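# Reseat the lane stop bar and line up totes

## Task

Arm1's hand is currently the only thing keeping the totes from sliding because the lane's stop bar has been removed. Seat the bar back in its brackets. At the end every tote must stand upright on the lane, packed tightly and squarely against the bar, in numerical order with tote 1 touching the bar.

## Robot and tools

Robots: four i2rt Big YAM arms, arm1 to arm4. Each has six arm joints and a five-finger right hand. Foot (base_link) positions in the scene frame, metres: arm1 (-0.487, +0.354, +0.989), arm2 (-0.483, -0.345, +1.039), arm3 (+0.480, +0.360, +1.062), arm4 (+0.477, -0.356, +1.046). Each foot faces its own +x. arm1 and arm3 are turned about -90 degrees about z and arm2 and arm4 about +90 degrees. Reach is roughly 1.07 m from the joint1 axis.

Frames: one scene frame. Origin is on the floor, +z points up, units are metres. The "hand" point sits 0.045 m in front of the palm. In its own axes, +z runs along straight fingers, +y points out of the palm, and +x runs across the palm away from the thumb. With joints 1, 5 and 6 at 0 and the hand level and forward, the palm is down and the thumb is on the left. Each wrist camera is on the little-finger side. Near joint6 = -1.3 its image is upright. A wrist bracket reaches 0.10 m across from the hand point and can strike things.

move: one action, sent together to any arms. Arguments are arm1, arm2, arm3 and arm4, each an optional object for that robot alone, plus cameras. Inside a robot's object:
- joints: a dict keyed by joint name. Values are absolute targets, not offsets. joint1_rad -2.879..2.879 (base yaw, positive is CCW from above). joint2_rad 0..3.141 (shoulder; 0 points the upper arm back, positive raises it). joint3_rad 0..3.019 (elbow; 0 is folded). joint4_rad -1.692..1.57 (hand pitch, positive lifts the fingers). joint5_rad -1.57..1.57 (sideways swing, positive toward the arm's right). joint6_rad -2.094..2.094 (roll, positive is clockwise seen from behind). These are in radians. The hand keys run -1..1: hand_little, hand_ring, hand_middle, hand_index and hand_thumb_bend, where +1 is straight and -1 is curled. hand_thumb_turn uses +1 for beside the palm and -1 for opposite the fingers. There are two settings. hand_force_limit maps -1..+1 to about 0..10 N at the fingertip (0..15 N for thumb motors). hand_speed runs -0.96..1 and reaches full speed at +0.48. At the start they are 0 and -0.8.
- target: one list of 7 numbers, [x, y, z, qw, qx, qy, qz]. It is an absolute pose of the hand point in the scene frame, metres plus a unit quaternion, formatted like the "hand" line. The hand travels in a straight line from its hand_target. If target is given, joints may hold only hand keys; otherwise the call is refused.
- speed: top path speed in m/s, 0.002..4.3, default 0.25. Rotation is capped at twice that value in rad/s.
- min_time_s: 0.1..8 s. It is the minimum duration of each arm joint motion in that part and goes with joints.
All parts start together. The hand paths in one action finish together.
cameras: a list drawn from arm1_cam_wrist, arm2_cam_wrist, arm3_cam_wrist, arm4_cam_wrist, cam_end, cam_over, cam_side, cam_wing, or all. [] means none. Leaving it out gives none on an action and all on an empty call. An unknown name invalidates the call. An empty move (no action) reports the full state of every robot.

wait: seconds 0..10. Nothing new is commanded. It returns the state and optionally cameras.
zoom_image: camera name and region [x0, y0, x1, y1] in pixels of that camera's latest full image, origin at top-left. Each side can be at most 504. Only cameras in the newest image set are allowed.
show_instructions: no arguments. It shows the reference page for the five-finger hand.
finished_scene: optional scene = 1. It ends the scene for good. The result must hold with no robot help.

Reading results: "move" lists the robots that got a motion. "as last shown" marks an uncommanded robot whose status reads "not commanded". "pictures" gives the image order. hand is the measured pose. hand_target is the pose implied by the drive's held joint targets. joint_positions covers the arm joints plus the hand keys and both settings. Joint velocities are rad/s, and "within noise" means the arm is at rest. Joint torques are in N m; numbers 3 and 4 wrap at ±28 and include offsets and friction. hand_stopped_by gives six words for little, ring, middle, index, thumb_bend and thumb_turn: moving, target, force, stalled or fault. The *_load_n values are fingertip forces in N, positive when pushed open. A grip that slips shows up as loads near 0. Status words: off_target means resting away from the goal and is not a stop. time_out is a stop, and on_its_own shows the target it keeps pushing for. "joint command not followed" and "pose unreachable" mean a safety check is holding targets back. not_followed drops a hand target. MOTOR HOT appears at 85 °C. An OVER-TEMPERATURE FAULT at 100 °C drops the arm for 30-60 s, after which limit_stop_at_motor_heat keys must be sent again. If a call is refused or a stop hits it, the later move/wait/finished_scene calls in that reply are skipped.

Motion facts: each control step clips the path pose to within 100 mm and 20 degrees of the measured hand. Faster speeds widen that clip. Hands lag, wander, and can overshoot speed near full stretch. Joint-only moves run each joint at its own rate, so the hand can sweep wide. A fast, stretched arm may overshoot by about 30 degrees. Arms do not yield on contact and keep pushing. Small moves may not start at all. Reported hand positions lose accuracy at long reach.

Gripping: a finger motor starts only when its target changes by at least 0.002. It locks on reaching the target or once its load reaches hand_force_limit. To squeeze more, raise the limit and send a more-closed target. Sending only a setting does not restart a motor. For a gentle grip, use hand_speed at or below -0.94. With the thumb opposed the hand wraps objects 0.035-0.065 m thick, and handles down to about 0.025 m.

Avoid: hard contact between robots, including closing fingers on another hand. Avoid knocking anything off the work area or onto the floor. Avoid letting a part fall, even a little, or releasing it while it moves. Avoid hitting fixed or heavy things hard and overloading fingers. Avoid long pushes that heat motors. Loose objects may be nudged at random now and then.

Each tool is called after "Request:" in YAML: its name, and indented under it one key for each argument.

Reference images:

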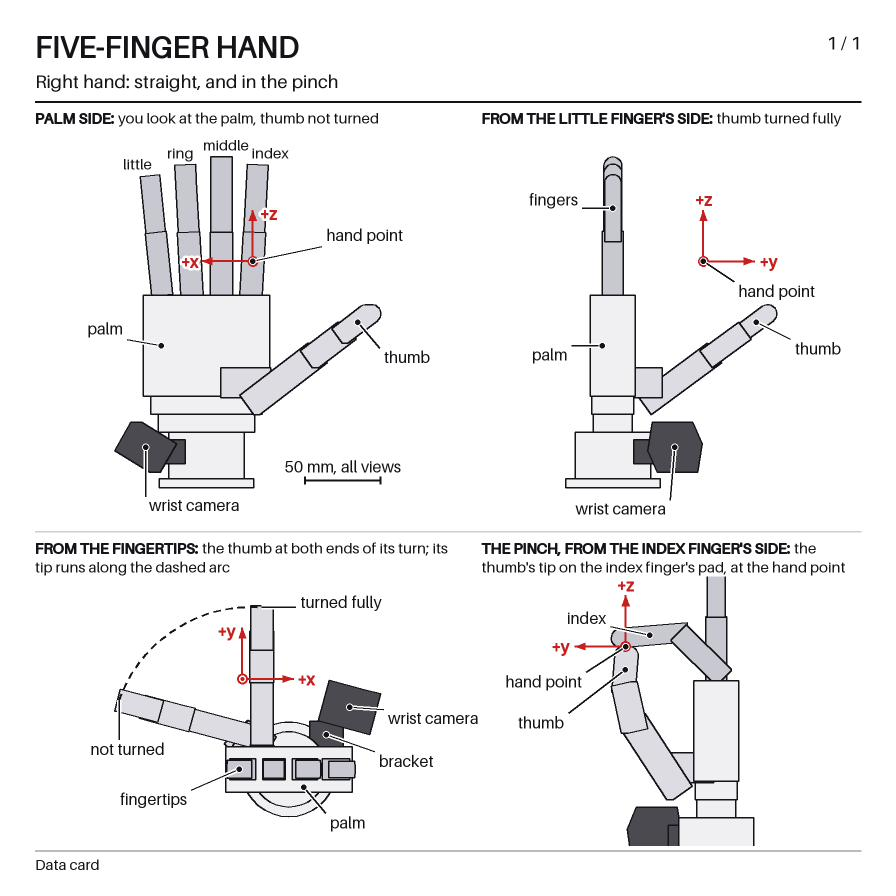

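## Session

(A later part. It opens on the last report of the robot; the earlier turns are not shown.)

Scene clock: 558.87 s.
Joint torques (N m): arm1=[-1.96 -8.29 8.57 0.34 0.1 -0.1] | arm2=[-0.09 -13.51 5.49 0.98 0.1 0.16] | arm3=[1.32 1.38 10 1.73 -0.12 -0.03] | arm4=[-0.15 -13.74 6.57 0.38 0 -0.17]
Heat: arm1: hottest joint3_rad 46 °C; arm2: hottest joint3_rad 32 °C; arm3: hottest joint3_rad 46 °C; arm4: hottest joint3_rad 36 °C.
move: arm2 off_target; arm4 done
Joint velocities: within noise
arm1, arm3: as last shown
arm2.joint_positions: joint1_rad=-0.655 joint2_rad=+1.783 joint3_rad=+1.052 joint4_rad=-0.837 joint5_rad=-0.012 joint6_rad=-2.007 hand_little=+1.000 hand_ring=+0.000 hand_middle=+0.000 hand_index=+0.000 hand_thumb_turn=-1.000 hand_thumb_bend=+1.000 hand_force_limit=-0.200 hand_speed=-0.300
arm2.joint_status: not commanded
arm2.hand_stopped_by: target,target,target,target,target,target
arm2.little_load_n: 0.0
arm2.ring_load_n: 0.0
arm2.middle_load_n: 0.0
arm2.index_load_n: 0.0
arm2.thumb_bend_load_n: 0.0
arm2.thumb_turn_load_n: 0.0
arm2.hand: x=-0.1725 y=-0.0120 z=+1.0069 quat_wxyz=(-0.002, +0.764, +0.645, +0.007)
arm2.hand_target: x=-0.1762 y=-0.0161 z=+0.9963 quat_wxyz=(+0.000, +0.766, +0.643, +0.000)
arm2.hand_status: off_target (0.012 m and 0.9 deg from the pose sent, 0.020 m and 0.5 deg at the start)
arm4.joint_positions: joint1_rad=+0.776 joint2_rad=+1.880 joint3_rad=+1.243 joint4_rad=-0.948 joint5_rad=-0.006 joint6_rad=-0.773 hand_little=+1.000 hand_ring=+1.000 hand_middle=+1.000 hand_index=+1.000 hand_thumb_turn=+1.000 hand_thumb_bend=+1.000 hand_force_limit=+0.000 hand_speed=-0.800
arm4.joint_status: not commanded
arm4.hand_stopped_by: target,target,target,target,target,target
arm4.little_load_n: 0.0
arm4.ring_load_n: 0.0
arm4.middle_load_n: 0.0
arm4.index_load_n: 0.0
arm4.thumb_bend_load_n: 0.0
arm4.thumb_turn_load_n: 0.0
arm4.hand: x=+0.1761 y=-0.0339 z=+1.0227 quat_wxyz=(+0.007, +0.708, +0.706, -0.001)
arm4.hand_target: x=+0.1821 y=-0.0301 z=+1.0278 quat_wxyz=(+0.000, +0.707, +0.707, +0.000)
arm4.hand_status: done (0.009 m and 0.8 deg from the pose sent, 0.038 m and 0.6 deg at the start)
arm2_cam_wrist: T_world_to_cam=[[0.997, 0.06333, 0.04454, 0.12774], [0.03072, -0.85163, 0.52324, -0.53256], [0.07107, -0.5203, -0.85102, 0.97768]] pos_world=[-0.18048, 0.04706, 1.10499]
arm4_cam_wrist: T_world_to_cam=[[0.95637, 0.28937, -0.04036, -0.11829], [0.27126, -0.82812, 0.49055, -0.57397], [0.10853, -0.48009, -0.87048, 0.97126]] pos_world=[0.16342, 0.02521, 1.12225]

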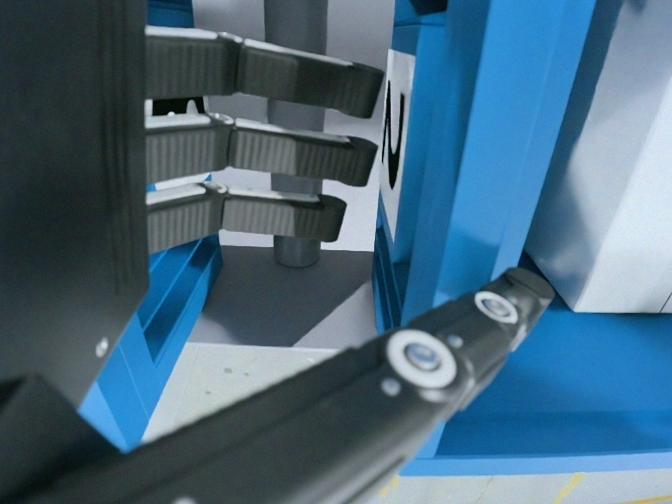

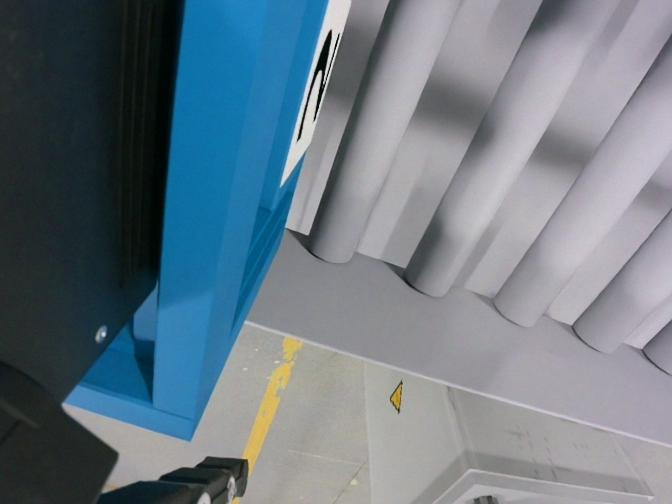

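Request:
move:
  arm2: {"target": [-0.176, -0.016, 1.16, 0, 0.7660, 0.6428, 0], "speed": 0.15}

Request:
move:
  arm2: {"target": [-0.30, -0.16, 1.34, 0, 0.7660, 0.6428, 0], "speed": 0.2, "joints": {"hand_speed": 0.0, "hand_index": 1.0, "hand_middle": 1.0, "hand_ring": 1.0}}
  cameras: ["cam_over", "cam_side"]

Scene clock: 562.17 s.
Joint torques (N m): arm1=[-1.96 -8.29 8.58 0.36 0.1 -0.1] | arm2=[-0.5 -13.57 11.45 -0.02 0.01 0.11] | arm3=[1.44 1.67 9.99 1.83 -0.12 -0.02] | arm4=[-0.38 -14.04 6.3 0.43 -0.04 -0.18]
Heat: arm1: hottest joint3_rad 45 °C; arm2: hottest joint3_rad 32 °C; arm3: hottest joint3_rad 46 °C; arm4: hottest joint3_rad 36 °C.
move: arm2 off_target
Joint velocities: within noise
arm1, arm4: as last shown
arm1.thumb_bend_load_n: -0.5
arm2.joint_positions: joint1_rad=-0.655 joint2_rad=+1.578 joint3_rad=+1.205 joint4_rad=-1.240 joint5_rad=-0.010 joint6_rad=-2.007 hand_little=+1.000 hand_ring=+0.000 hand_middle=+0.000 hand_index=+0.000 hand_thumb_turn=-1.000 hand_thumb_bend=+1.000 hand_force_limit=-0.200 hand_speed=-0.300
arm2.joint_status: not commanded
arm2.hand_stopped_by: target,target,target,target,target,target
arm2.little_load_n: 0.0
arm2.ring_load_n: 0.5
arm2.middle_load_n: 0.0
arm2.index_load_n: 0.0
arm2.thumb_bend_load_n: 0.0
arm2.thumb_turn_load_n: 0.0
arm2.hand: x=-0.1835 y=-0.0263 z=+1.1451 quat_wxyz=(+0.005, +0.764, +0.645, -0.015)
arm2.hand_target: x=-0.1764 y=-0.0164 z=+1.1600 quat_wxyz=(+0.000, +0.766, +0.643, +0.000)
arm2.hand_status: off_target (0.020 m and 1.8 deg from the pose sent, 0.153 m and 0.9 deg at the start)
arm3.joint_positions: joint1_rad=+0.859 joint2_rad=+0.647 joint3_rad=+1.405 joint4_rad=-1.258 joint5_rad=-0.253 joint6_rad=-1.430 hand_little=+1.000 hand_ring=+1.000 hand_middle=+1.000 hand_index=+1.000 hand_thumb_turn=+1.000 hand_thumb_bend=+1.000 hand_force_limit=+0.000 hand_speed=-0.800
arm3.joint_status: not commanded
arm3.hand_stopped_by: target,target,target,target,target,target
arm3.little_load_n: 0.0
arm3.ring_load_n: 0.0
arm3.middle_load_n: 0.0
arm3.index_load_n: 0.0
arm3.thumb_bend_load_n: 0.0
arm3.thumb_turn_load_n: 0.0
arm3.hand: x=+0.6672 y=+0.1753 z=+1.5705 quat_wxyz=(+0.036, +0.799, -0.304, +0.517)
arm3.hand_target: x=+0.6666 y=+0.1756 z=+1.5831 quat_wxyz=(+0.041, +0.793, -0.300, +0.528)
arm3.hand_status: not commanded
pictures: none

Scene clock: 564.27 s.
Joint torques (N m): arm1=[-1.96 -8.29 8.57 0.35 0.1 -0.1] | arm2=[0.32 -3.02 9.37 0.24 0.12 0.22] | arm3=[1.03 1.61 10.04 1.73 -0.14 -0.02] | arm4=[-0.09 -13.04 6.61 0.4 -0.03 -0.16]
Heat: arm1: hottest joint3_rad 45 °C; arm2: hottest joint3_rad 32 °C; arm3: hottest joint3_rad 46 °C; arm4: hottest joint3_rad 35 °C.
move: arm2 off_target
Joint velocities: within noise
arm1.joint_positions: joint1_rad=+0.976 joint2_rad=+1.153 joint3_rad=+1.494 joint4_rad=-1.685 joint5_rad=+0.002 joint6_rad=-0.566 hand_little=+1.000 hand_ring=+1.000 hand_middle=+1.000 hand_index=+1.000 hand_thumb_turn=-1.000 hand_thumb_bend=+1.000 hand_force_limit=-0.500 hand_speed=+0.000
arm1.joint_status: not commanded
arm1.hand_stopped_by: target,target,target,target,target,target
arm1.little_load_n: 0.0
arm1.ring_load_n: 0.0
arm1.middle_load_n: 0.0
arm1.index_load_n: 0.0
arm1.thumb_bend_load_n: 0.0
arm1.thumb_turn_load_n: 0.0
arm1.hand: x=-0.2465 y=+0.1937 z=+1.3414 quat_wxyz=(-0.024, +0.705, -0.701, +0.106)
arm1.hand_target: x=-0.2498 y=+0.1900 z=+1.3389 quat_wxyz=(-0.020, +0.703, -0.704, +0.100)
arm1.hand_status: not commanded
arm2.joint_positions: joint1_rad=-0.586 joint2_rad=+0.982 joint3_rad=+1.195 joint4_rad=-1.702 joint5_rad=+0.005 joint6_rad=-1.931 hand_little=+1.000 hand_ring=+1.000 hand_middle=+1.000 hand_index=+1.000 hand_thumb_turn=-1.000 hand_thumb_bend=+1.000 hand_force_limit=-0.200 hand_speed=+0.000
arm2.joint_status: all done
arm2.hand_stopped_by: target,target,target,target,target,target
arm2.little_load_n: 0.0
arm2.ring_load_n: 0.0
arm2.middle_load_n: 0.0
arm2.index_load_n: 0.0
arm2.thumb_bend_load_n: 0.0
arm2.thumb_turn_load_n: 0.0
arm2.hand: x=-0.2984 y=-0.1616 z=+1.3384 quat_wxyz=(-0.007, +0.766, +0.641, +0.046)
arm2.hand_target: x=-0.2998 y=-0.1597 z=+1.3392 quat_wxyz=(-0.005, +0.767, +0.640, +0.042)
arm2.hand_status: off_target (0.003 m and 5.4 deg from the pose sent, 0.264 m and 1.8 deg at the start; a joint's target at an end of its range on 27 of 63 steps)
arm3, arm4: as last shown
arm3.middle_load_n: 0.5
arm4.thumb_bend_load_n: -0.5

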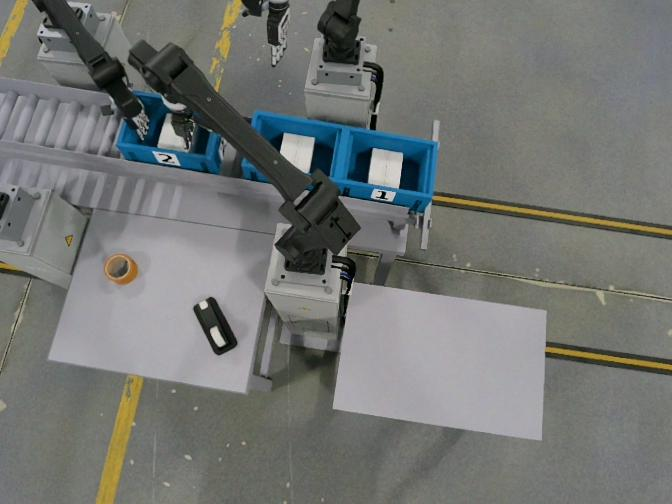

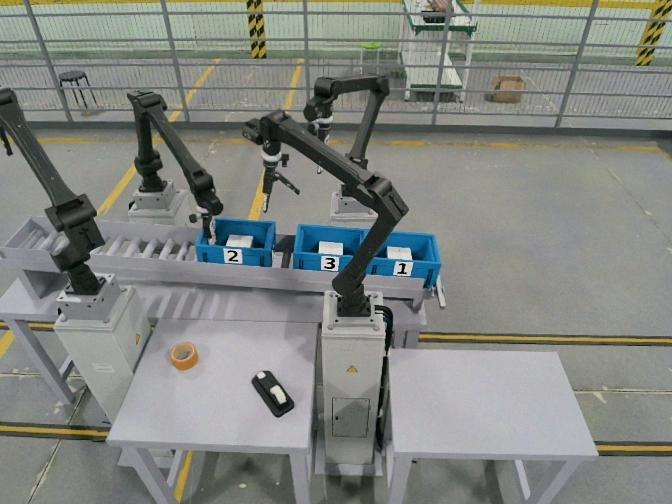

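Request:
move:
  arm1: {"joints": {"joint1_rad": 0.66, "joint6_rad": 2.0}, "min_time_s": 3}
  arm2: {"joints": {"joint1_rad": -1.05, "joint6_rad": 0.45}, "min_time_s": 3}
  cameras: ["cam_over", "arm1_cam_wrist", "arm2_cam_wrist"]

Scene clock: 568.97 s.
Joint torques (N m): arm1=[-1.96 -8.29 8.59 0.38 0.01 0.15] | arm2=[-1.26 -3.49 9.39 0.29 0.07 0.22] | arm3=[1.32 1.61 9.98 1.77 -0.13 -0.03] | arm4=[-0.21 -14.39 6.31 0.28 -0.04 -0.11]
Heat: arm1: hottest joint3_rad 45 °C; arm2: hottest joint3_rad 32 °C; arm3: hottest joint3_rad 46 °C; arm4: hottest joint3_rad 35 °C.
move: arm1 done; arm2 done
Joint velocities: within noise
arm1.joint_positions: joint1_rad=+0.673 joint2_rad=+1.153 joint3_rad=+1.494 joint4_rad=-1.685 joint5_rad=+0.002 joint6_rad=+1.991 hand_little=+1.000 hand_ring=+1.000 hand_middle=+1.000 hand_index=+1.000 hand_thumb_turn=-1.000 hand_thumb_bend=+1.000 hand_force_limit=-0.500 hand_speed=+0.000
arm1.joint_status: all done
arm1.hand_stopped_by: target,target,target,target,target,target
arm1.little_load_n: 0.0
arm1.ring_load_n: 0.0
arm1.middle_load_n: 0.0
arm1.index_load_n: 0.0
arm1.thumb_bend_load_n: 0.0
arm1.thumb_turn_load_n: 0.0
arm1.hand: x=-0.1913 y=+0.0724 z=+1.3671 quat_wxyz=(-0.105, -0.595, -0.796, +0.026)
arm1.hand_target: x=-0.1956 y=+0.0680 z=+1.3631 quat_wxyz=(-0.098, -0.605, -0.790, +0.025)
arm1.hand_status: not commanded
arm2.joint_positions: joint1_rad=-1.041 joint2_rad=+0.982 joint3_rad=+1.195 joint4_rad=-1.702 joint5_rad=+0.005 joint6_rad=+0.437 hand_little=+1.000 hand_ring=+1.000 hand_middle=+1.000 hand_index=+1.000 hand_thumb_turn=-1.000 hand_thumb_bend=+1.000 hand_force_limit=-0.200 hand_speed=+0.000
arm2.joint_status: all done
arm2.hand_stopped_by: target,target,target,target,target,target
arm2.little_load_n: 0.0
arm2.ring_load_n: 0.0
arm2.middle_load_n: 0.0
arm2.index_load_n: 0.0
arm2.thumb_bend_load_n: 0.0
arm2.thumb_turn_load_n: 0.0
arm2.hand: x=-0.3307 y=-0.1813 z=+1.3345 quat_wxyz=(-0.045, +0.755, -0.654, +0.019)
arm2.hand_target: x=-0.3278 y=-0.1815 z=+1.3355 quat_wxyz=(-0.040, +0.748, -0.663, +0.018)
arm2.hand_status: not commanded
arm3, arm4: as last shown
arm3.middle_load_n: 0.0
arm4.middle_load_n: -0.5
arm4.thumb_bend_load_n: 0.0
pictures: arm1_cam_wrist, arm2_cam_wrist, cam_over
arm1_cam_wrist: T_world_to_cam=[[0.84426, 0.531, 0.07254, 0.01676], [0.33832, -0.63303, 0.69629, -0.84135], [0.41565, -0.5633, -0.71409, 1.21148]] pos_world=[-0.23305, 0.14094, 1.44972]
arm2_cam_wrist: T_world_to_cam=[[-0.92888, -0.36541, -0.0605, -0.29288], [-0.33835, 0.77067, 0.53999, -0.69353], [-0.15069, 0.52205, -0.8395, 1.27988]] pos_world=[-0.31383, -0.2407, 1.43124]

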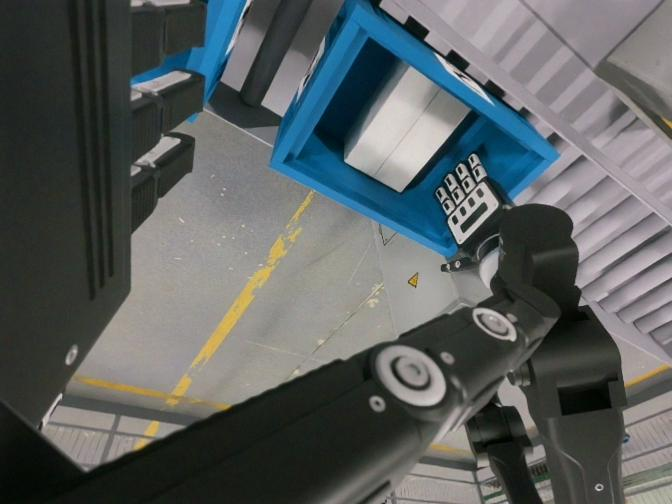

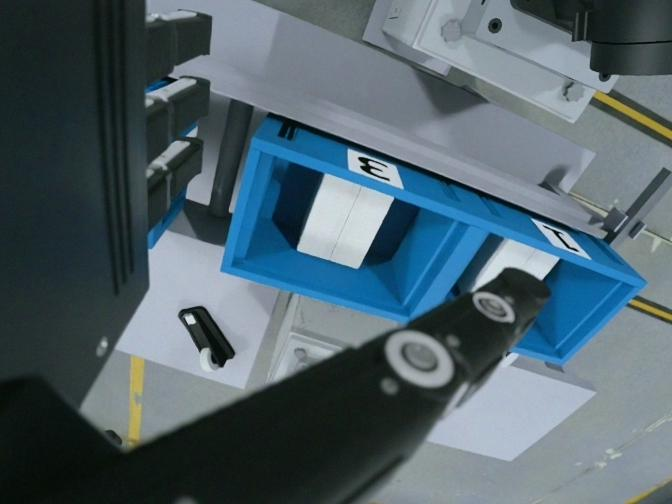

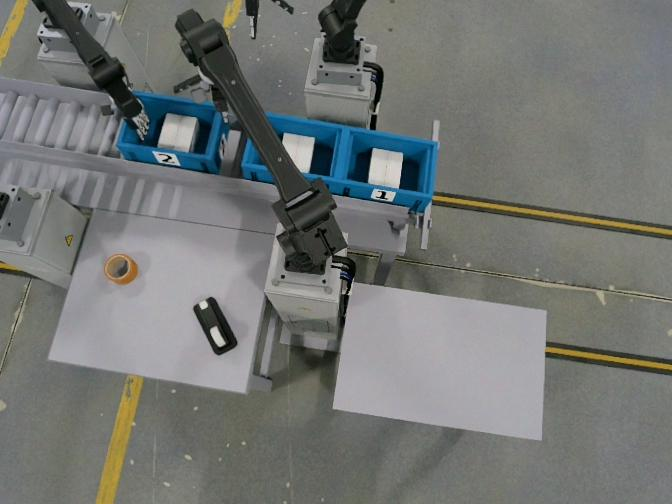

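Request:
move:
  arm1: {"target": [-0.170, -0.020, 1.15, 0, 0.6428, 0.7660, 0], "speed": 0.2}
  cameras: ["arm1_cam_wrist", "cam_over"]

Request:
zoom_image:
  camera: "arm1_cam_wrist"
  region: [130, 0, 490, 300]

Scene clock: 572.23 s.
Joint torques (N m): arm1=[-1.96 -14.33 8.76 0.51 -0.17 0.11] | arm2=[-0.79 -3.02 9.36 0.2 0.07 0.2] | arm3=[1.26 1.32 9.98 1.77 -0.12 -0.03] | arm4=[-0.09 -13.98 6.39 0.57 0 -0.18]
Heat: arm1: hottest joint3_rad 45 °C; arm2: hottest joint3_rad 32 °C; arm3: hottest joint3_rad 46 °C; arm4: hottest joint3_rad 35 °C.
move: arm1 done
Joint velocities: within noise
arm1.joint_positions: joint1_rad=+0.599 joint2_rad=+1.486 joint3_rad=+1.272 joint4_rad=-1.359 joint5_rad=+0.000 joint6_rad=+2.006 hand_little=+1.000 hand_ring=+1.000 hand_middle=+1.000 hand_index=+1.000 hand_thumb_turn=-1.000 hand_thumb_bend=+1.000 hand_force_limit=-0.500 hand_speed=+0.000
arm1.joint_status: not commanded
arm1.hand_stopped_by: target,target,target,target,target,target
arm1.little_load_n: 0.0
arm1.ring_load_n: 0.0
arm1.middle_load_n: 0.0
arm1.index_load_n: 0.0
arm1.thumb_bend_load_n: 0.0
arm1.thumb_turn_load_n: 0.0
arm1.hand: x=-0.1668 y=-0.0130 z=+1.1479 quat_wxyz=(+0.006, -0.634, -0.773, +0.000)
arm1.hand_target: x=-0.1699 y=-0.0199 z=+1.1501 quat_wxyz=(+0.000, -0.643, -0.766, +0.000)
arm1.hand_status: done (0.008 m and 1.5 deg from the pose sent, 0.237 m and 14.0 deg at the start)
arm2, arm3, arm4: as last shown
arm4.middle_load_n: 0.0
arm1_cam_wrist: T_world_to_cam=[[0.89579, 0.44275, 0.03911, 0.10312], [0.36062, -0.7754, 0.51836, -0.54492], [0.25983, -0.45025, -0.85427, 1.13312]] pos_world=[-0.19028, 0.04199, 1.24642]

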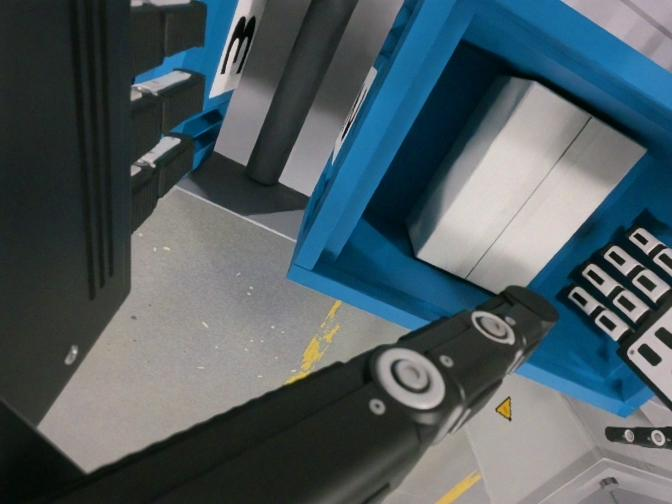

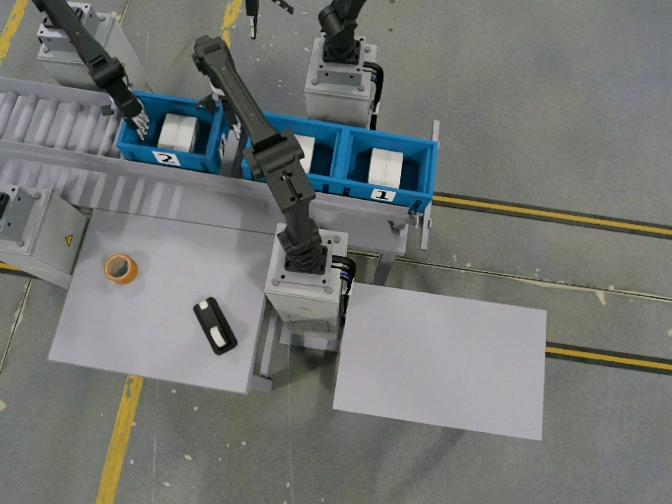

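Scaled by 1.400 from the camera's image (finer frame: 960x720).

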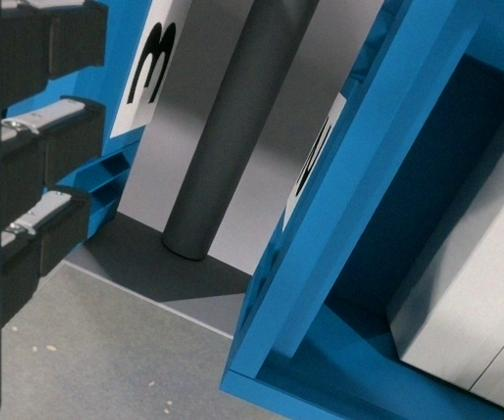

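Request:
move:
  arm1: {"target": [-0.166, -0.033, 1.05, 0, 0.6428, 0.7660, 0], "speed": 0.12}
  cameras: ["arm1_cam_wrist"]

Request:
zoom_image:
  camera: "arm1_cam_wrist"
  region: [130, 0, 490, 300]

Scene clock: 575.77 s.
Joint torques (N m): arm1=[-2.08 -14.97 7.79 0.55 -0.17 0.02] | arm2=[-0.91 -2.9 9.28 0.24 0.07 0.23] | arm3=[1.14 1.38 9.98 1.73 -0.14 -0.03] | arm4=[0.67 -13.74 6.46 0.24 -0.01 -0.18]
Heat: arm1: hottest joint3_rad 45 °C; arm2: hottest joint3_rad 32 °C; arm3: hottest joint3_rad 46 °C; arm4: hottest joint3_rad 35 °C.
move: arm1 done
Joint velocities: within noise
arm1.joint_positions: joint1_rad=+0.591 joint2_rad=+1.599 joint3_rad=+1.139 joint4_rad=-1.101 joint5_rad=+0.000 joint6_rad=+2.006 hand_little=+1.000 hand_ring=+1.000 hand_middle=+1.000 hand_index=+1.000 hand_thumb_turn=-1.000 hand_thumb_bend=+1.000 hand_force_limit=-0.500 hand_speed=+0.000
arm1.joint_status: not commanded
arm1.hand_stopped_by: target,target,target,target,target,target
arm1.little_load_n: 0.0
arm1.ring_load_n: 0.0
arm1.middle_load_n: 0.0
arm1.index_load_n: 0.0
arm1.thumb_bend_load_n: 0.0
arm1.thumb_turn_load_n: 0.0
arm1.hand: x=-0.1615 y=-0.0273 z=+1.0538 quat_wxyz=(+0.000, -0.637, -0.771, +0.001)
arm1.hand_target: x=-0.1660 y=-0.0329 z=+1.0501 quat_wxyz=(+0.000, -0.643, -0.766, +0.000)
arm1.hand_status: done (0.008 m and 0.9 deg from the pose sent, 0.100 m and 1.5 deg at the start)
arm2, arm3, arm4: as last shown
arm1_cam_wrist: T_world_to_cam=[[0.89899, 0.43602, 0.04114, 0.10664], [0.35073, -0.77301, 0.52863, -0.52149], [0.2623, -0.46081, -0.84785, 1.03818]] pos_world=[-0.18528, 0.02879, 1.15152]

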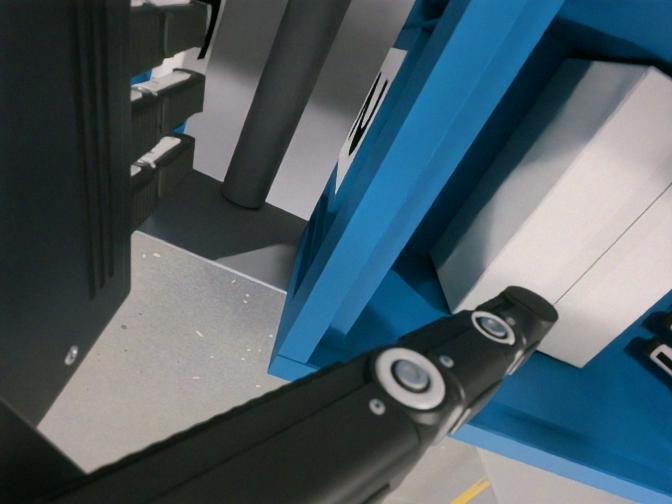

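Scaled by 1.400 from the camera's image (finer frame: 960x720).

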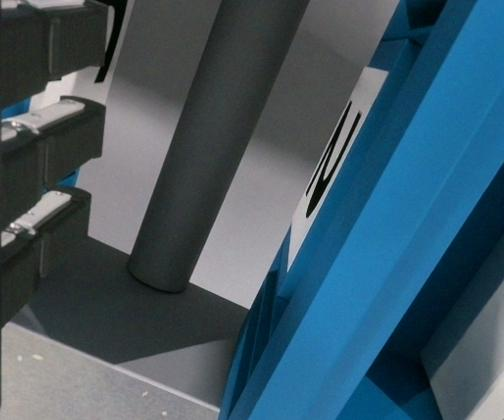

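Request:
move:
  arm1: {"target": [-0.170, -0.034, 1.015, 0, 0.6428, 0.7660, 0], "speed": 0.06, "joints": {"hand_speed": -0.6, "hand_force_limit": -0.6, "hand_index": 0.0, "hand_middle": 0.0, "hand_ring": 0.0}}
  cameras: ["arm1_cam_wrist"]

Request:
zoom_image:
  camera: "arm1_cam_wrist"
  region: [130, 0, 490, 300]

Scene clock: 584.20 s.
Joint torques (N m): arm1=[-2.02 -14.74 7.31 0.55 -0.18 -0.08] | arm2=[-0.85 -2.96 9.42 0.25 0.05 0.22] | arm3=[1.55 1.44 9.96 1.8 -0.13 -0.03] | arm4=[-0.09 -13.98 6.58 0.57 -0.05 -0.13]
Heat: arm1: hottest joint3_rad 44 °C; arm2: hottest joint3_rad 33 °C; arm3: hottest joint3_rad 46 °C; arm4: hottest joint3_rad 34 °C.
move: arm1 done
Joint velocities: within noise
arm1.joint_positions: joint1_rad=+0.582 joint2_rad=+1.639 joint3_rad=+1.091 joint4_rad=-1.008 joint5_rad=-0.001 joint6_rad=+2.006 hand_little=+1.000 hand_ring=+0.000 hand_middle=+0.000 hand_index=+0.000 hand_thumb_turn=-1.000 hand_thumb_bend=+1.000 hand_force_limit=-0.600 hand_speed=-0.600
arm1.joint_status: all done
arm1.hand_stopped_by: target,target,target,target,target,target
arm1.little_load_n: 0.0
arm1.ring_load_n: 0.0
arm1.middle_load_n: 0.0
arm1.index_load_n: 0.0
arm1.thumb_bend_load_n: 0.0
arm1.thumb_turn_load_n: 0.0
arm1.hand: x=-0.1650 y=-0.0301 z=+1.0210 quat_wxyz=(-0.002, -0.640, -0.768, +0.002)
arm1.hand_target: x=-0.1701 y=-0.0339 z=+1.0150 quat_wxyz=(+0.000, -0.643, -0.766, +0.000)
arm1.hand_status: done (0.009 m and 0.5 deg from the pose sent, 0.040 m and 0.8 deg at the start)
arm2, arm3, arm4: as last shown
arm2.thumb_turn_load_n: -0.5
arm1_cam_wrist: T_world_to_cam=[[0.90265, 0.4283, 0.04232, 0.11145], [0.34227, -0.77399, 0.53272, -0.51062], [0.26092, -0.46638, -0.84523, 1.00696]] pos_world=[-0.18857, 0.02668, 1.11842]

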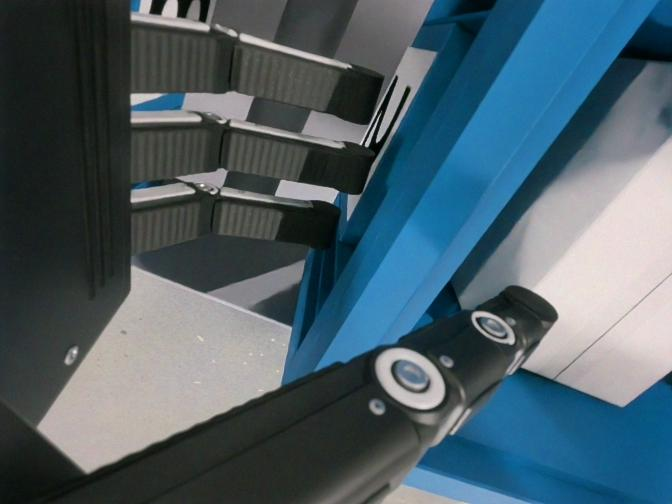

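Scaled by 1.400 from the camera's image (finer frame: 960x720).

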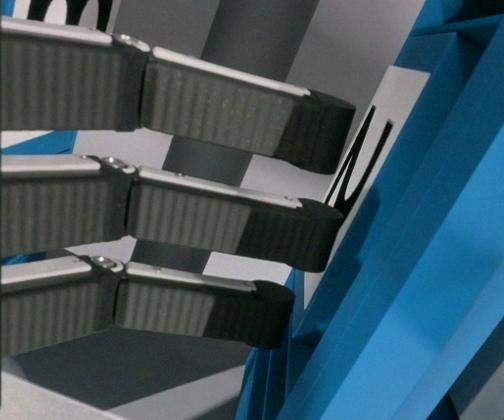

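Request:
move:
  arm1: {"target": [-0.170, -0.034, 1.005, 0, 0.6428, 0.7660, 0], "speed": 0.05}
  cameras: ["arm1_cam_wrist"]

Scene clock: 587.30 s.
Joint torques (N m): arm1=[-2.08 -14.62 7.1 0.57 -0.17 -0.08] | arm2=[-1.14 -3.25 9.39 0.29 0.07 0.23] | arm3=[1.08 1.55 10.04 1.77 -0.13 -0.03] | arm4=[0.32 -14.51 6.45 0.42 -0.01 -0.19]
Heat: arm1: hottest joint3_rad 44 °C; arm2: hottest joint3_rad 33 °C; arm3: hottest joint3_rad 46 °C; arm4: hottest joint3_rad 34 °C.
move: arm1 done
Joint velocities: within noise
arm1.joint_positions: joint1_rad=+0.582 joint2_rad=+1.652 joint3_rad=+1.081 joint4_rad=-0.982 joint5_rad=-0.001 joint6_rad=+2.006 hand_little=+1.000 hand_ring=+0.000 hand_middle=+0.000 hand_index=+0.000 hand_thumb_turn=-1.000 hand_thumb_bend=+1.000 hand_force_limit=-0.600 hand_speed=-0.600
arm1.joint_status: not commanded
arm1.hand_stopped_by: target,target,target,target,target,target
arm1.little_load_n: 0.0
arm1.ring_load_n: 0.0
arm1.middle_load_n: 0.5
arm1.index_load_n: 0.0
arm1.thumb_bend_load_n: 0.0
arm1.thumb_turn_load_n: -0.5
arm1.hand: x=-0.1645 y=-0.0308 z=+1.0126 quat_wxyz=(-0.004, -0.640, -0.768, +0.002)
arm1.hand_target: x=-0.1701 y=-0.0338 z=+1.0051 quat_wxyz=(+0.000, -0.643, -0.766, +0.000)
arm1.hand_status: done (0.010 m and 0.6 deg from the pose sent, 0.017 m and 0.5 deg at the start)
arm2, arm3, arm4: as last shown
arm2.thumb_turn_load_n: 0.0
arm1_cam_wrist: T_world_to_cam=[[0.90254, 0.42846, 0.04289, 0.11111], [0.34126, -0.77246, 0.53559, -0.50993], [0.26261, -0.46875, -0.84339, 0.99772]] pos_world=[-0.18827, 0.02619, 1.10981]

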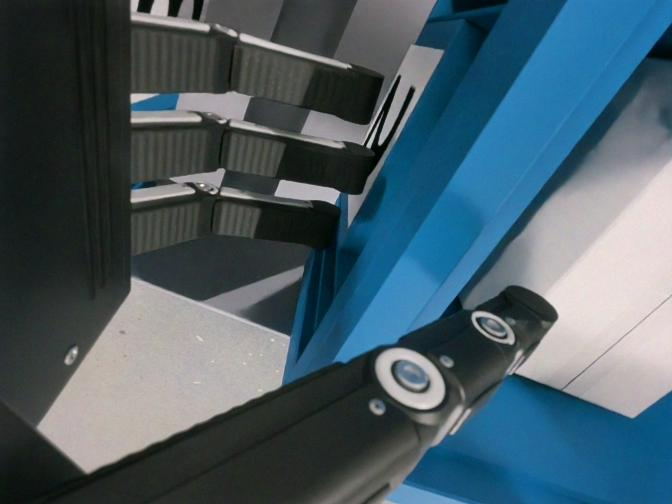

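Request:
move:
  arm1: {"target":[-0.150,-0.032,1.009,0,0.6428,0.7660,0],"speed":0.04}
  cameras: ["arm1_cam_wrist","cam_wing","cam_side"]

Scene clock: 594.07 s.
Joint torques (N m): arm1=[0.09 -14.68 9.74 -0.09 -0.15 0.06] | arm2=[-1.2 -3.19 9.28 0.31 0.05 0.22] | arm3=[1.26 1.67 10.02 1.8 -0.11 -0.05] | arm4=[-0.85 -13.63 6.32 0.54 0.01 -0.18]
Heat: arm1: hottest joint3_rad 44 °C; arm2: hottest joint3_rad 33 °C; arm3: hottest joint3_rad 46 °C; arm4: hottest joint3_rad 34 °C.
move: arm1 off_target
Joint velocities: within noise
arm1.joint_positions: joint1_rad=+0.593 joint2_rad=+1.667 joint3_rad=+1.081 joint4_rad=-0.982 joint5_rad=-0.001 joint6_rad=+2.027 hand_little=+1.000 hand_ring=+0.000 hand_middle=+0.000 hand_index=+0.000 hand_thumb_turn=-1.000 hand_thumb_bend=+1.000 hand_force_limit=-0.600 hand_speed=-0.600
arm1.joint_status: not commanded
arm1.hand_stopped_by: target,target,target,target,target,target
arm1.little_load_n: 0.0
arm1.ring_load_n: 0.0
arm1.middle_load_n: 0.0
arm1.index_load_n: 0.0
arm1.thumb_bend_load_n: 0.0
arm1.thumb_turn_load_n: 0.0
arm1.hand: x=-0.1614 y=-0.0271 z=+1.0057 quat_wxyz=(+0.003, -0.644, -0.765, +0.000)
arm1.hand_target: x=-0.1501 y=-0.0317 z=+1.0091 quat_wxyz=(+0.000, -0.643, -0.766, +0.000)
arm1.hand_status: off_target (0.013 m and 0.4 deg from the pose sent, 0.015 m and 0.6 deg at the start)
arm2, arm3: as last shown
arm3.index_load_n: 0.5
arm4.joint_positions: joint1_rad=+0.776 joint2_rad=+1.880 joint3_rad=+1.243 joint4_rad=-0.948 joint5_rad=-0.006 joint6_rad=-0.773 hand_little=+1.000 hand_ring=+1.000 hand_middle=+1.000 hand_index=+1.000 hand_thumb_turn=+1.000 hand_thumb_bend=+1.000 hand_force_limit=+0.000 hand_speed=-0.800
arm4.joint_status: not commanded
arm4.hand_stopped_by: target,target,target,target,target,target
arm4.little_load_n: 0.0
arm4.ring_load_n: -0.5
arm4.middle_load_n: 0.0
arm4.index_load_n: 0.0
arm4.thumb_bend_load_n: -0.5
arm4.thumb_turn_load_n: 0.0
arm4.hand: x=+0.1761 y=-0.0339 z=+1.0227 quat_wxyz=(+0.007, +0.708, +0.706, -0.001)
arm4.hand_target: x=+0.1821 y=-0.0301 z=+1.0278 quat_wxyz=(+0.000, +0.707, +0.707, +0.000)
arm4.hand_status: not commanded
pictures: arm1_cam_wrist, cam_side, cam_wing
arm1_cam_wrist: T_world_to_cam=[[0.90713, 0.41888, 0.04071, 0.1097], [0.33773, -0.78227, 0.52344, -0.49306], [0.25111, -0.46108, -0.85109, 0.99895]] pos_world=[-0.18384, 0.02894, 1.10382]

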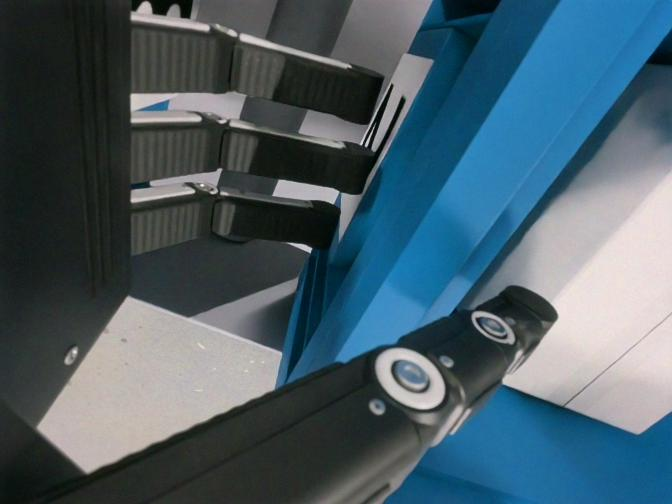

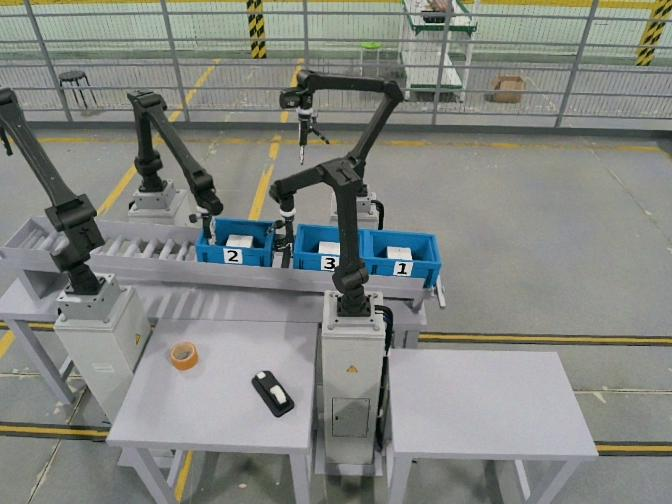

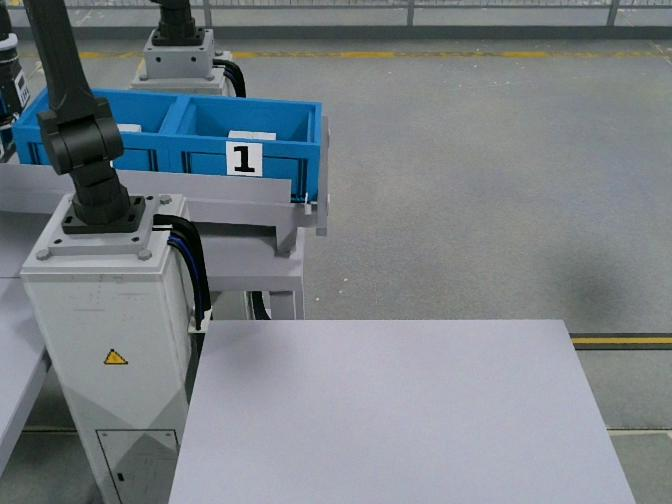

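Request:
move:
  arm1: {"target":[-0.155,-0.032,1.019,0,0.6428,0.7660,0],"speed":0.04}
  cameras: ["arm1_cam_wrist"]

Request:
move:
  arm1: {"target":[-0.136,-0.032,1.018,0,0.6428,0.7660,0],"speed":0.04}
  cameras: ["arm1_cam_wrist"]

Scene clock: 595.80 s.
Joint torques (N m): arm1=[-0.62 -16.44 9.89 -0.16 -0.16 0.01] | arm2=[-1.2 -2.96 9.36 0.24 0.08 0.22] | arm3=[1.32 1.49 9.98 1.68 -0.14 -0.03] | arm4=[0.56 -13.74 6.6 0.47 0.02 -0.13]
Heat: arm1: hottest joint3_rad 44 °C; arm2: hottest joint3_rad 33 °C; arm3: hottest joint3_rad 46 °C; arm4: hottest joint3_rad 34 °C.
move: arm1 off_target
Joint velocities: within noise
arm1.joint_positions: joint1_rad=+0.593 joint2_rad=+1.667 joint3_rad=+1.081 joint4_rad=-1.005 joint5_rad=-0.001 joint6_rad=+2.028 hand_little=+1.000 hand_ring=+0.000 hand_middle=+0.000 hand_index=+0.000 hand_thumb_turn=-1.000 hand_thumb_bend=+1.000 hand_force_limit=-0.600 hand_speed=-0.600
arm1.joint_status: not commanded
arm1.hand_stopped_by: target,target,target,target,target,target
arm1.little_load_n: 0.0
arm1.ring_load_n: 0.0
arm1.middle_load_n: 0.0
arm1.index_load_n: 0.0
arm1.thumb_bend_load_n: -0.5
arm1.thumb_turn_load_n: 0.0
arm1.hand: x=-0.1652 y=-0.0220 z=+1.0045 quat_wxyz=(+0.015, -0.644, -0.765, -0.003)
arm1.hand_target: x=-0.1552 y=-0.0317 z=+1.0192 quat_wxyz=(+0.000, -0.643, -0.766, +0.000)
arm1.hand_status: off_target (0.020 m and 1.7 deg from the pose sent, 0.016 m and 0.4 deg at the start)
arm2, arm4: as last shown
arm3.joint_positions: joint1_rad=+0.859 joint2_rad=+0.647 joint3_rad=+1.405 joint4_rad=-1.258 joint5_rad=-0.253 joint6_rad=-1.430 hand_little=+1.000 hand_ring=+1.000 hand_middle=+1.000 hand_index=+1.000 hand_thumb_turn=+1.000 hand_thumb_bend=+1.000 hand_force_limit=+0.000 hand_speed=-0.800
arm3.joint_status: not commanded
arm3.hand_stopped_by: target,target,target,target,target,target
arm3.little_load_n: 0.0
arm3.ring_load_n: 0.0
arm3.middle_load_n: 0.0
arm3.index_load_n: 0.0
arm3.thumb_bend_load_n: 0.0
arm3.thumb_turn_load_n: 0.0
arm3.hand: x=+0.6672 y=+0.1753 z=+1.5705 quat_wxyz=(+0.036, +0.799, -0.304, +0.517)
arm3.hand_target: x=+0.6666 y=+0.1756 z=+1.5831 quat_wxyz=(+0.041, +0.793, -0.300, +0.528)
arm3.hand_status: not commanded
arm4.ring_load_n: 0.0
arm4.thumb_bend_load_n: 0.0
arm1_cam_wrist: T_world_to_cam=[[0.90784, 0.41775, 0.03612, 0.11576], [0.34451, -0.79223, 0.50367, -0.46648], [0.23902, -0.44481, -0.86314, 1.01171]] pos_world=[-0.18621, 0.0321, 1.10402]

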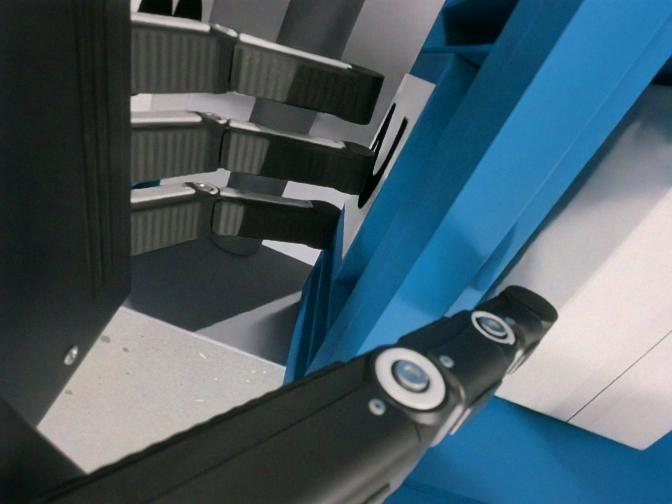

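Scene clock: 596.80 s.
Joint torques (N m): arm1=[-0.03 -14.8 10.5 -0.17 -0.13 0.09] | arm2=[-1.03 -3.37 9.37 0.23 0.06 0.22] | arm3=[1.08 1.49 9.99 1.73 -0.14 -0.05] | arm4=[-0.03 -13.8 6.63 0.5 0 -0.18]
Heat: arm1: hottest joint3_rad 44 °C; arm2: hottest joint3_rad 33 °C; arm3: hottest joint3_rad 46 °C; arm4: hottest joint3_rad 34 °C.
move: arm1 off_target
Joint velocities: within noise
arm1.joint_positions: joint1_rad=+0.619 joint2_rad=+1.672 joint3_rad=+1.109 joint4_rad=-1.010 joint5_rad=-0.002 joint6_rad=+2.051 hand_little=+1.000 hand_ring=+0.000 hand_middle=+0.000 hand_index=+0.000 hand_thumb_turn=-1.000 hand_thumb_bend=+1.000 hand_force_limit=-0.600 hand_speed=-0.600
arm1.joint_status: not commanded
arm1.hand_stopped_by: target,target,target,target,target,target
arm1.little_load_n: 0.0
arm1.ring_load_n: 0.0
arm1.middle_load_n: 0.0
arm1.index_load_n: 0.0
arm1.thumb_bend_load_n: 0.0
arm1.thumb_turn_load_n: 0.0
arm1.hand: x=-0.1491 y=-0.0242 z=+1.0119 quat_wxyz=(+0.006, -0.644, -0.765, -0.001)
arm1.hand_target: x=-0.1362 y=-0.0316 z=+1.0182 quat_wxyz=(+0.000, -0.643, -0.766, +0.000)
arm1.hand_status: off_target (0.016 m and 0.7 deg from the pose sent, 0.034 m and 1.7 deg at the start)
arm2, arm3, arm4: as last shown
arm3.little_load_n: -0.5
arm1_cam_wrist: T_world_to_cam=[[0.90663, 0.42004, 0.03992, 0.09789], [0.34062, -0.78446, 0.51826, -0.49263], [0.24901, -0.45627, -0.85429, 1.00553]] pos_world=[-0.17133, 0.03123, 1.11042]

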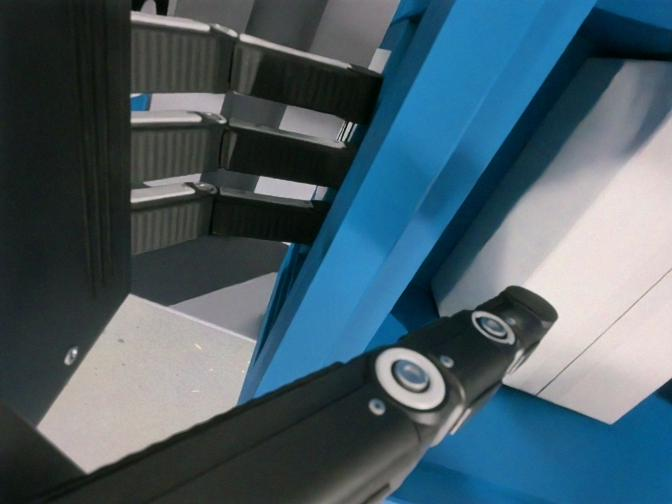

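Request:
move:
  arm1: {"target":[-0.130,-0.034,1.021,0,0.6428,0.7660,0],"speed":0.04}
  cameras: ["arm1_cam_wrist"]

Request:
move:
  arm1: {"joints":{"hand_speed":-0.9,"hand_force_limit":-0.4,"hand_thumb_bend":-0.3}}
  cameras: ["arm1_cam_wrist"]

Scene clock: 598.63 s.
Joint torques (N m): arm1=[0.32 -15.27 10.67 -0.1 -0.13 0.11] | arm2=[-1.03 -2.96 9.35 0.23 0.07 0.2] | arm3=[1.26 1.73 10.03 1.7 -0.14 -0.03] | arm4=[-0.5 -13.86 6.5 0.34 -0.05 -0.15]
Heat: arm1: hottest joint3_rad 45 °C; arm2: hottest joint3_rad 33 °C; arm3: hottest joint3_rad 46 °C; arm4: hottest joint3_rad 34 °C.
move: arm1 off_target
Joint velocities: within noise
arm1.joint_positions: joint1_rad=+0.624 joint2_rad=+1.679 joint3_rad=+1.127 joint4_rad=-1.023 joint5_rad=-0.002 joint6_rad=+2.059 hand_little=+1.000 hand_ring=+0.000 hand_middle=+0.000 hand_index=+0.000 hand_thumb_turn=-1.000 hand_thumb_bend=+1.000 hand_force_limit=-0.600 hand_speed=-0.600
arm1.joint_status: not commanded
arm1.hand_stopped_by: target,target,target,target,target,target
arm1.little_load_n: 0.0
arm1.ring_load_n: 0.0
arm1.middle_load_n: 0.0
arm1.index_load_n: 0.0
arm1.thumb_bend_load_n: 0.0
arm1.thumb_turn_load_n: 0.0
arm1.hand: x=-0.1448 y=-0.0264 z=+1.0146 quat_wxyz=(+0.007, -0.645, -0.764, -0.001)
arm1.hand_target: x=-0.1302 y=-0.0334 z=+1.0211 quat_wxyz=(+0.000, -0.643, -0.766, +0.000)
arm1.hand_status: off_target (0.018 m and 0.9 deg from the pose sent, 0.023 m and 0.7 deg at the start)
arm2.joint_positions: joint1_rad=-1.041 joint2_rad=+0.982 joint3_rad=+1.195 joint4_rad=-1.702 joint5_rad=+0.005 joint6_rad=+0.437 hand_little=+1.000 hand_ring=+1.000 hand_middle=+1.000 hand_index=+1.000 hand_thumb_turn=-1.000 hand_thumb_bend=+1.000 hand_force_limit=-0.200 hand_speed=+0.000
arm2.joint_status: not commanded
arm2.hand_stopped_by: target,target,target,target,target,target
arm2.little_load_n: 0.0
arm2.ring_load_n: 0.0
arm2.middle_load_n: 0.0
arm2.index_load_n: 0.0
arm2.thumb_bend_load_n: 0.0
arm2.thumb_turn_load_n: 0.0
arm2.hand: x=-0.3307 y=-0.1813 z=+1.3345 quat_wxyz=(-0.045, +0.755, -0.654, +0.019)
arm2.hand_target: x=-0.3278 y=-0.1815 z=+1.3355 quat_wxyz=(-0.040, +0.748, -0.663, +0.018)
arm2.hand_status: not commanded
arm3, arm4: as last shown
arm3.little_load_n: 0.0
arm1_cam_wrist: T_world_to_cam=[[0.90779, 0.41758, 0.03938, 0.09544], [0.33919, -0.7861, 0.51672, -0.49593], [0.24672, -0.45571, -0.85525, 1.0064]] pos_world=[-0.16673, 0.02892, 1.11322]

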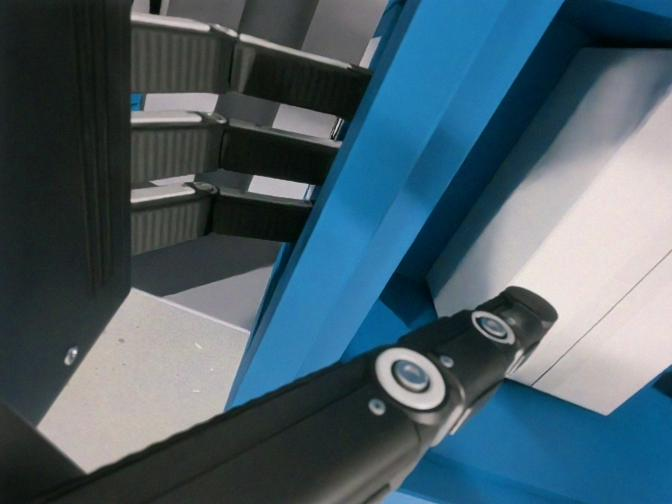

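Scene clock: 604.13 s.
Joint torques (N m): arm1=[-0.38 -15.03 10 -0.1 0.22 0.11] | arm2=[-1.32 -2.55 9.36 0.32 0.07 0.23] | arm3=[1.2 1.67 9.96 1.78 -0.14 -0.05] | arm4=[0.26 -13.68 6.42 0.39 0.13 -0.19]
Heat: arm1: hottest joint3_rad 45 °C; arm2: hottest joint3_rad 33 °C; arm3: hottest joint3_rad 46 °C; arm4: hottest joint3_rad 34 °C.
move: arm1 off_target
Joint velocities: within noise
arm1.joint_positions: joint1_rad=+0.630 joint2_rad=+1.679 joint3_rad=+1.136 joint4_rad=-1.023 joint5_rad=-0.009 joint6_rad=+2.059 hand_little=+1.000 hand_ring=+0.000 hand_middle=+0.000 hand_index=+0.000 hand_thumb_turn=-1.000 hand_thumb_bend=+0.263 hand_force_limit=-0.400 hand_speed=-0.900
arm1.joint_status: hand_thumb_bend off_target (ended at +0.263, target -0.300); the others done
arm1.hand_stopped_by: target,target,target,target,force,target
arm1.little_load_n: 0.0
arm1.ring_load_n: 0.0
arm1.middle_load_n: 0.5
arm1.index_load_n: 1.0
arm1.thumb_bend_load_n: 5.0
arm1.thumb_turn_load_n: 0.0
arm1.hand: x=-0.1385 y=-0.0267 z=+1.0184 quat_wxyz=(+0.002, -0.642, -0.766, -0.004)
arm1.hand_target: x=-0.1303 y=-0.0336 z=+1.0211 quat_wxyz=(+0.000, -0.643, -0.766, +0.000)
arm1.hand_status: not commanded
arm2, arm3, arm4: as last shown
arm2.thumb_bend_load_n: -0.5
arm3.little_load_n: 0.5
arm3.index_load_n: 0.5
arm4.joint_positions: joint1_rad=+0.776 joint2_rad=+1.880 joint3_rad=+1.243 joint4_rad=-0.946 joint5_rad=-0.011 joint6_rad=-0.773 hand_little=+1.000 hand_ring=+1.000 hand_middle=+1.000 hand_index=+1.000 hand_thumb_turn=+1.000 hand_thumb_bend=+1.000 hand_force_limit=+0.000 hand_speed=-0.800
arm4.hand: x=+0.1749 y=-0.0343 z=+1.0224 quat_wxyz=(+0.005, +0.708, +0.706, -0.003)
arm4.hand_target: x=+0.1820 y=-0.0301 z=+1.0278 quat_wxyz=(+0.000, +0.707, +0.707, +0.000)
arm1_cam_wrist: T_world_to_cam=[[0.90471, 0.4232, 0.04897, 0.07956], [0.33787, -0.78277, 0.52261, -0.50625], [0.2595, -0.45627, -0.85116, 1.00552]] pos_world=[-0.16186, 0.02884, 1.11654]

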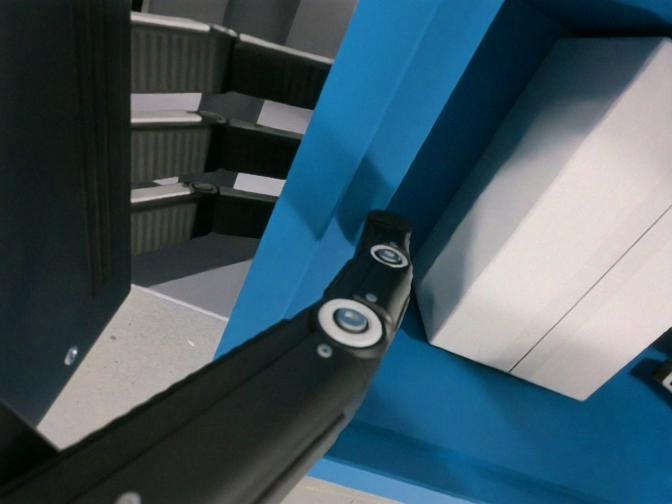

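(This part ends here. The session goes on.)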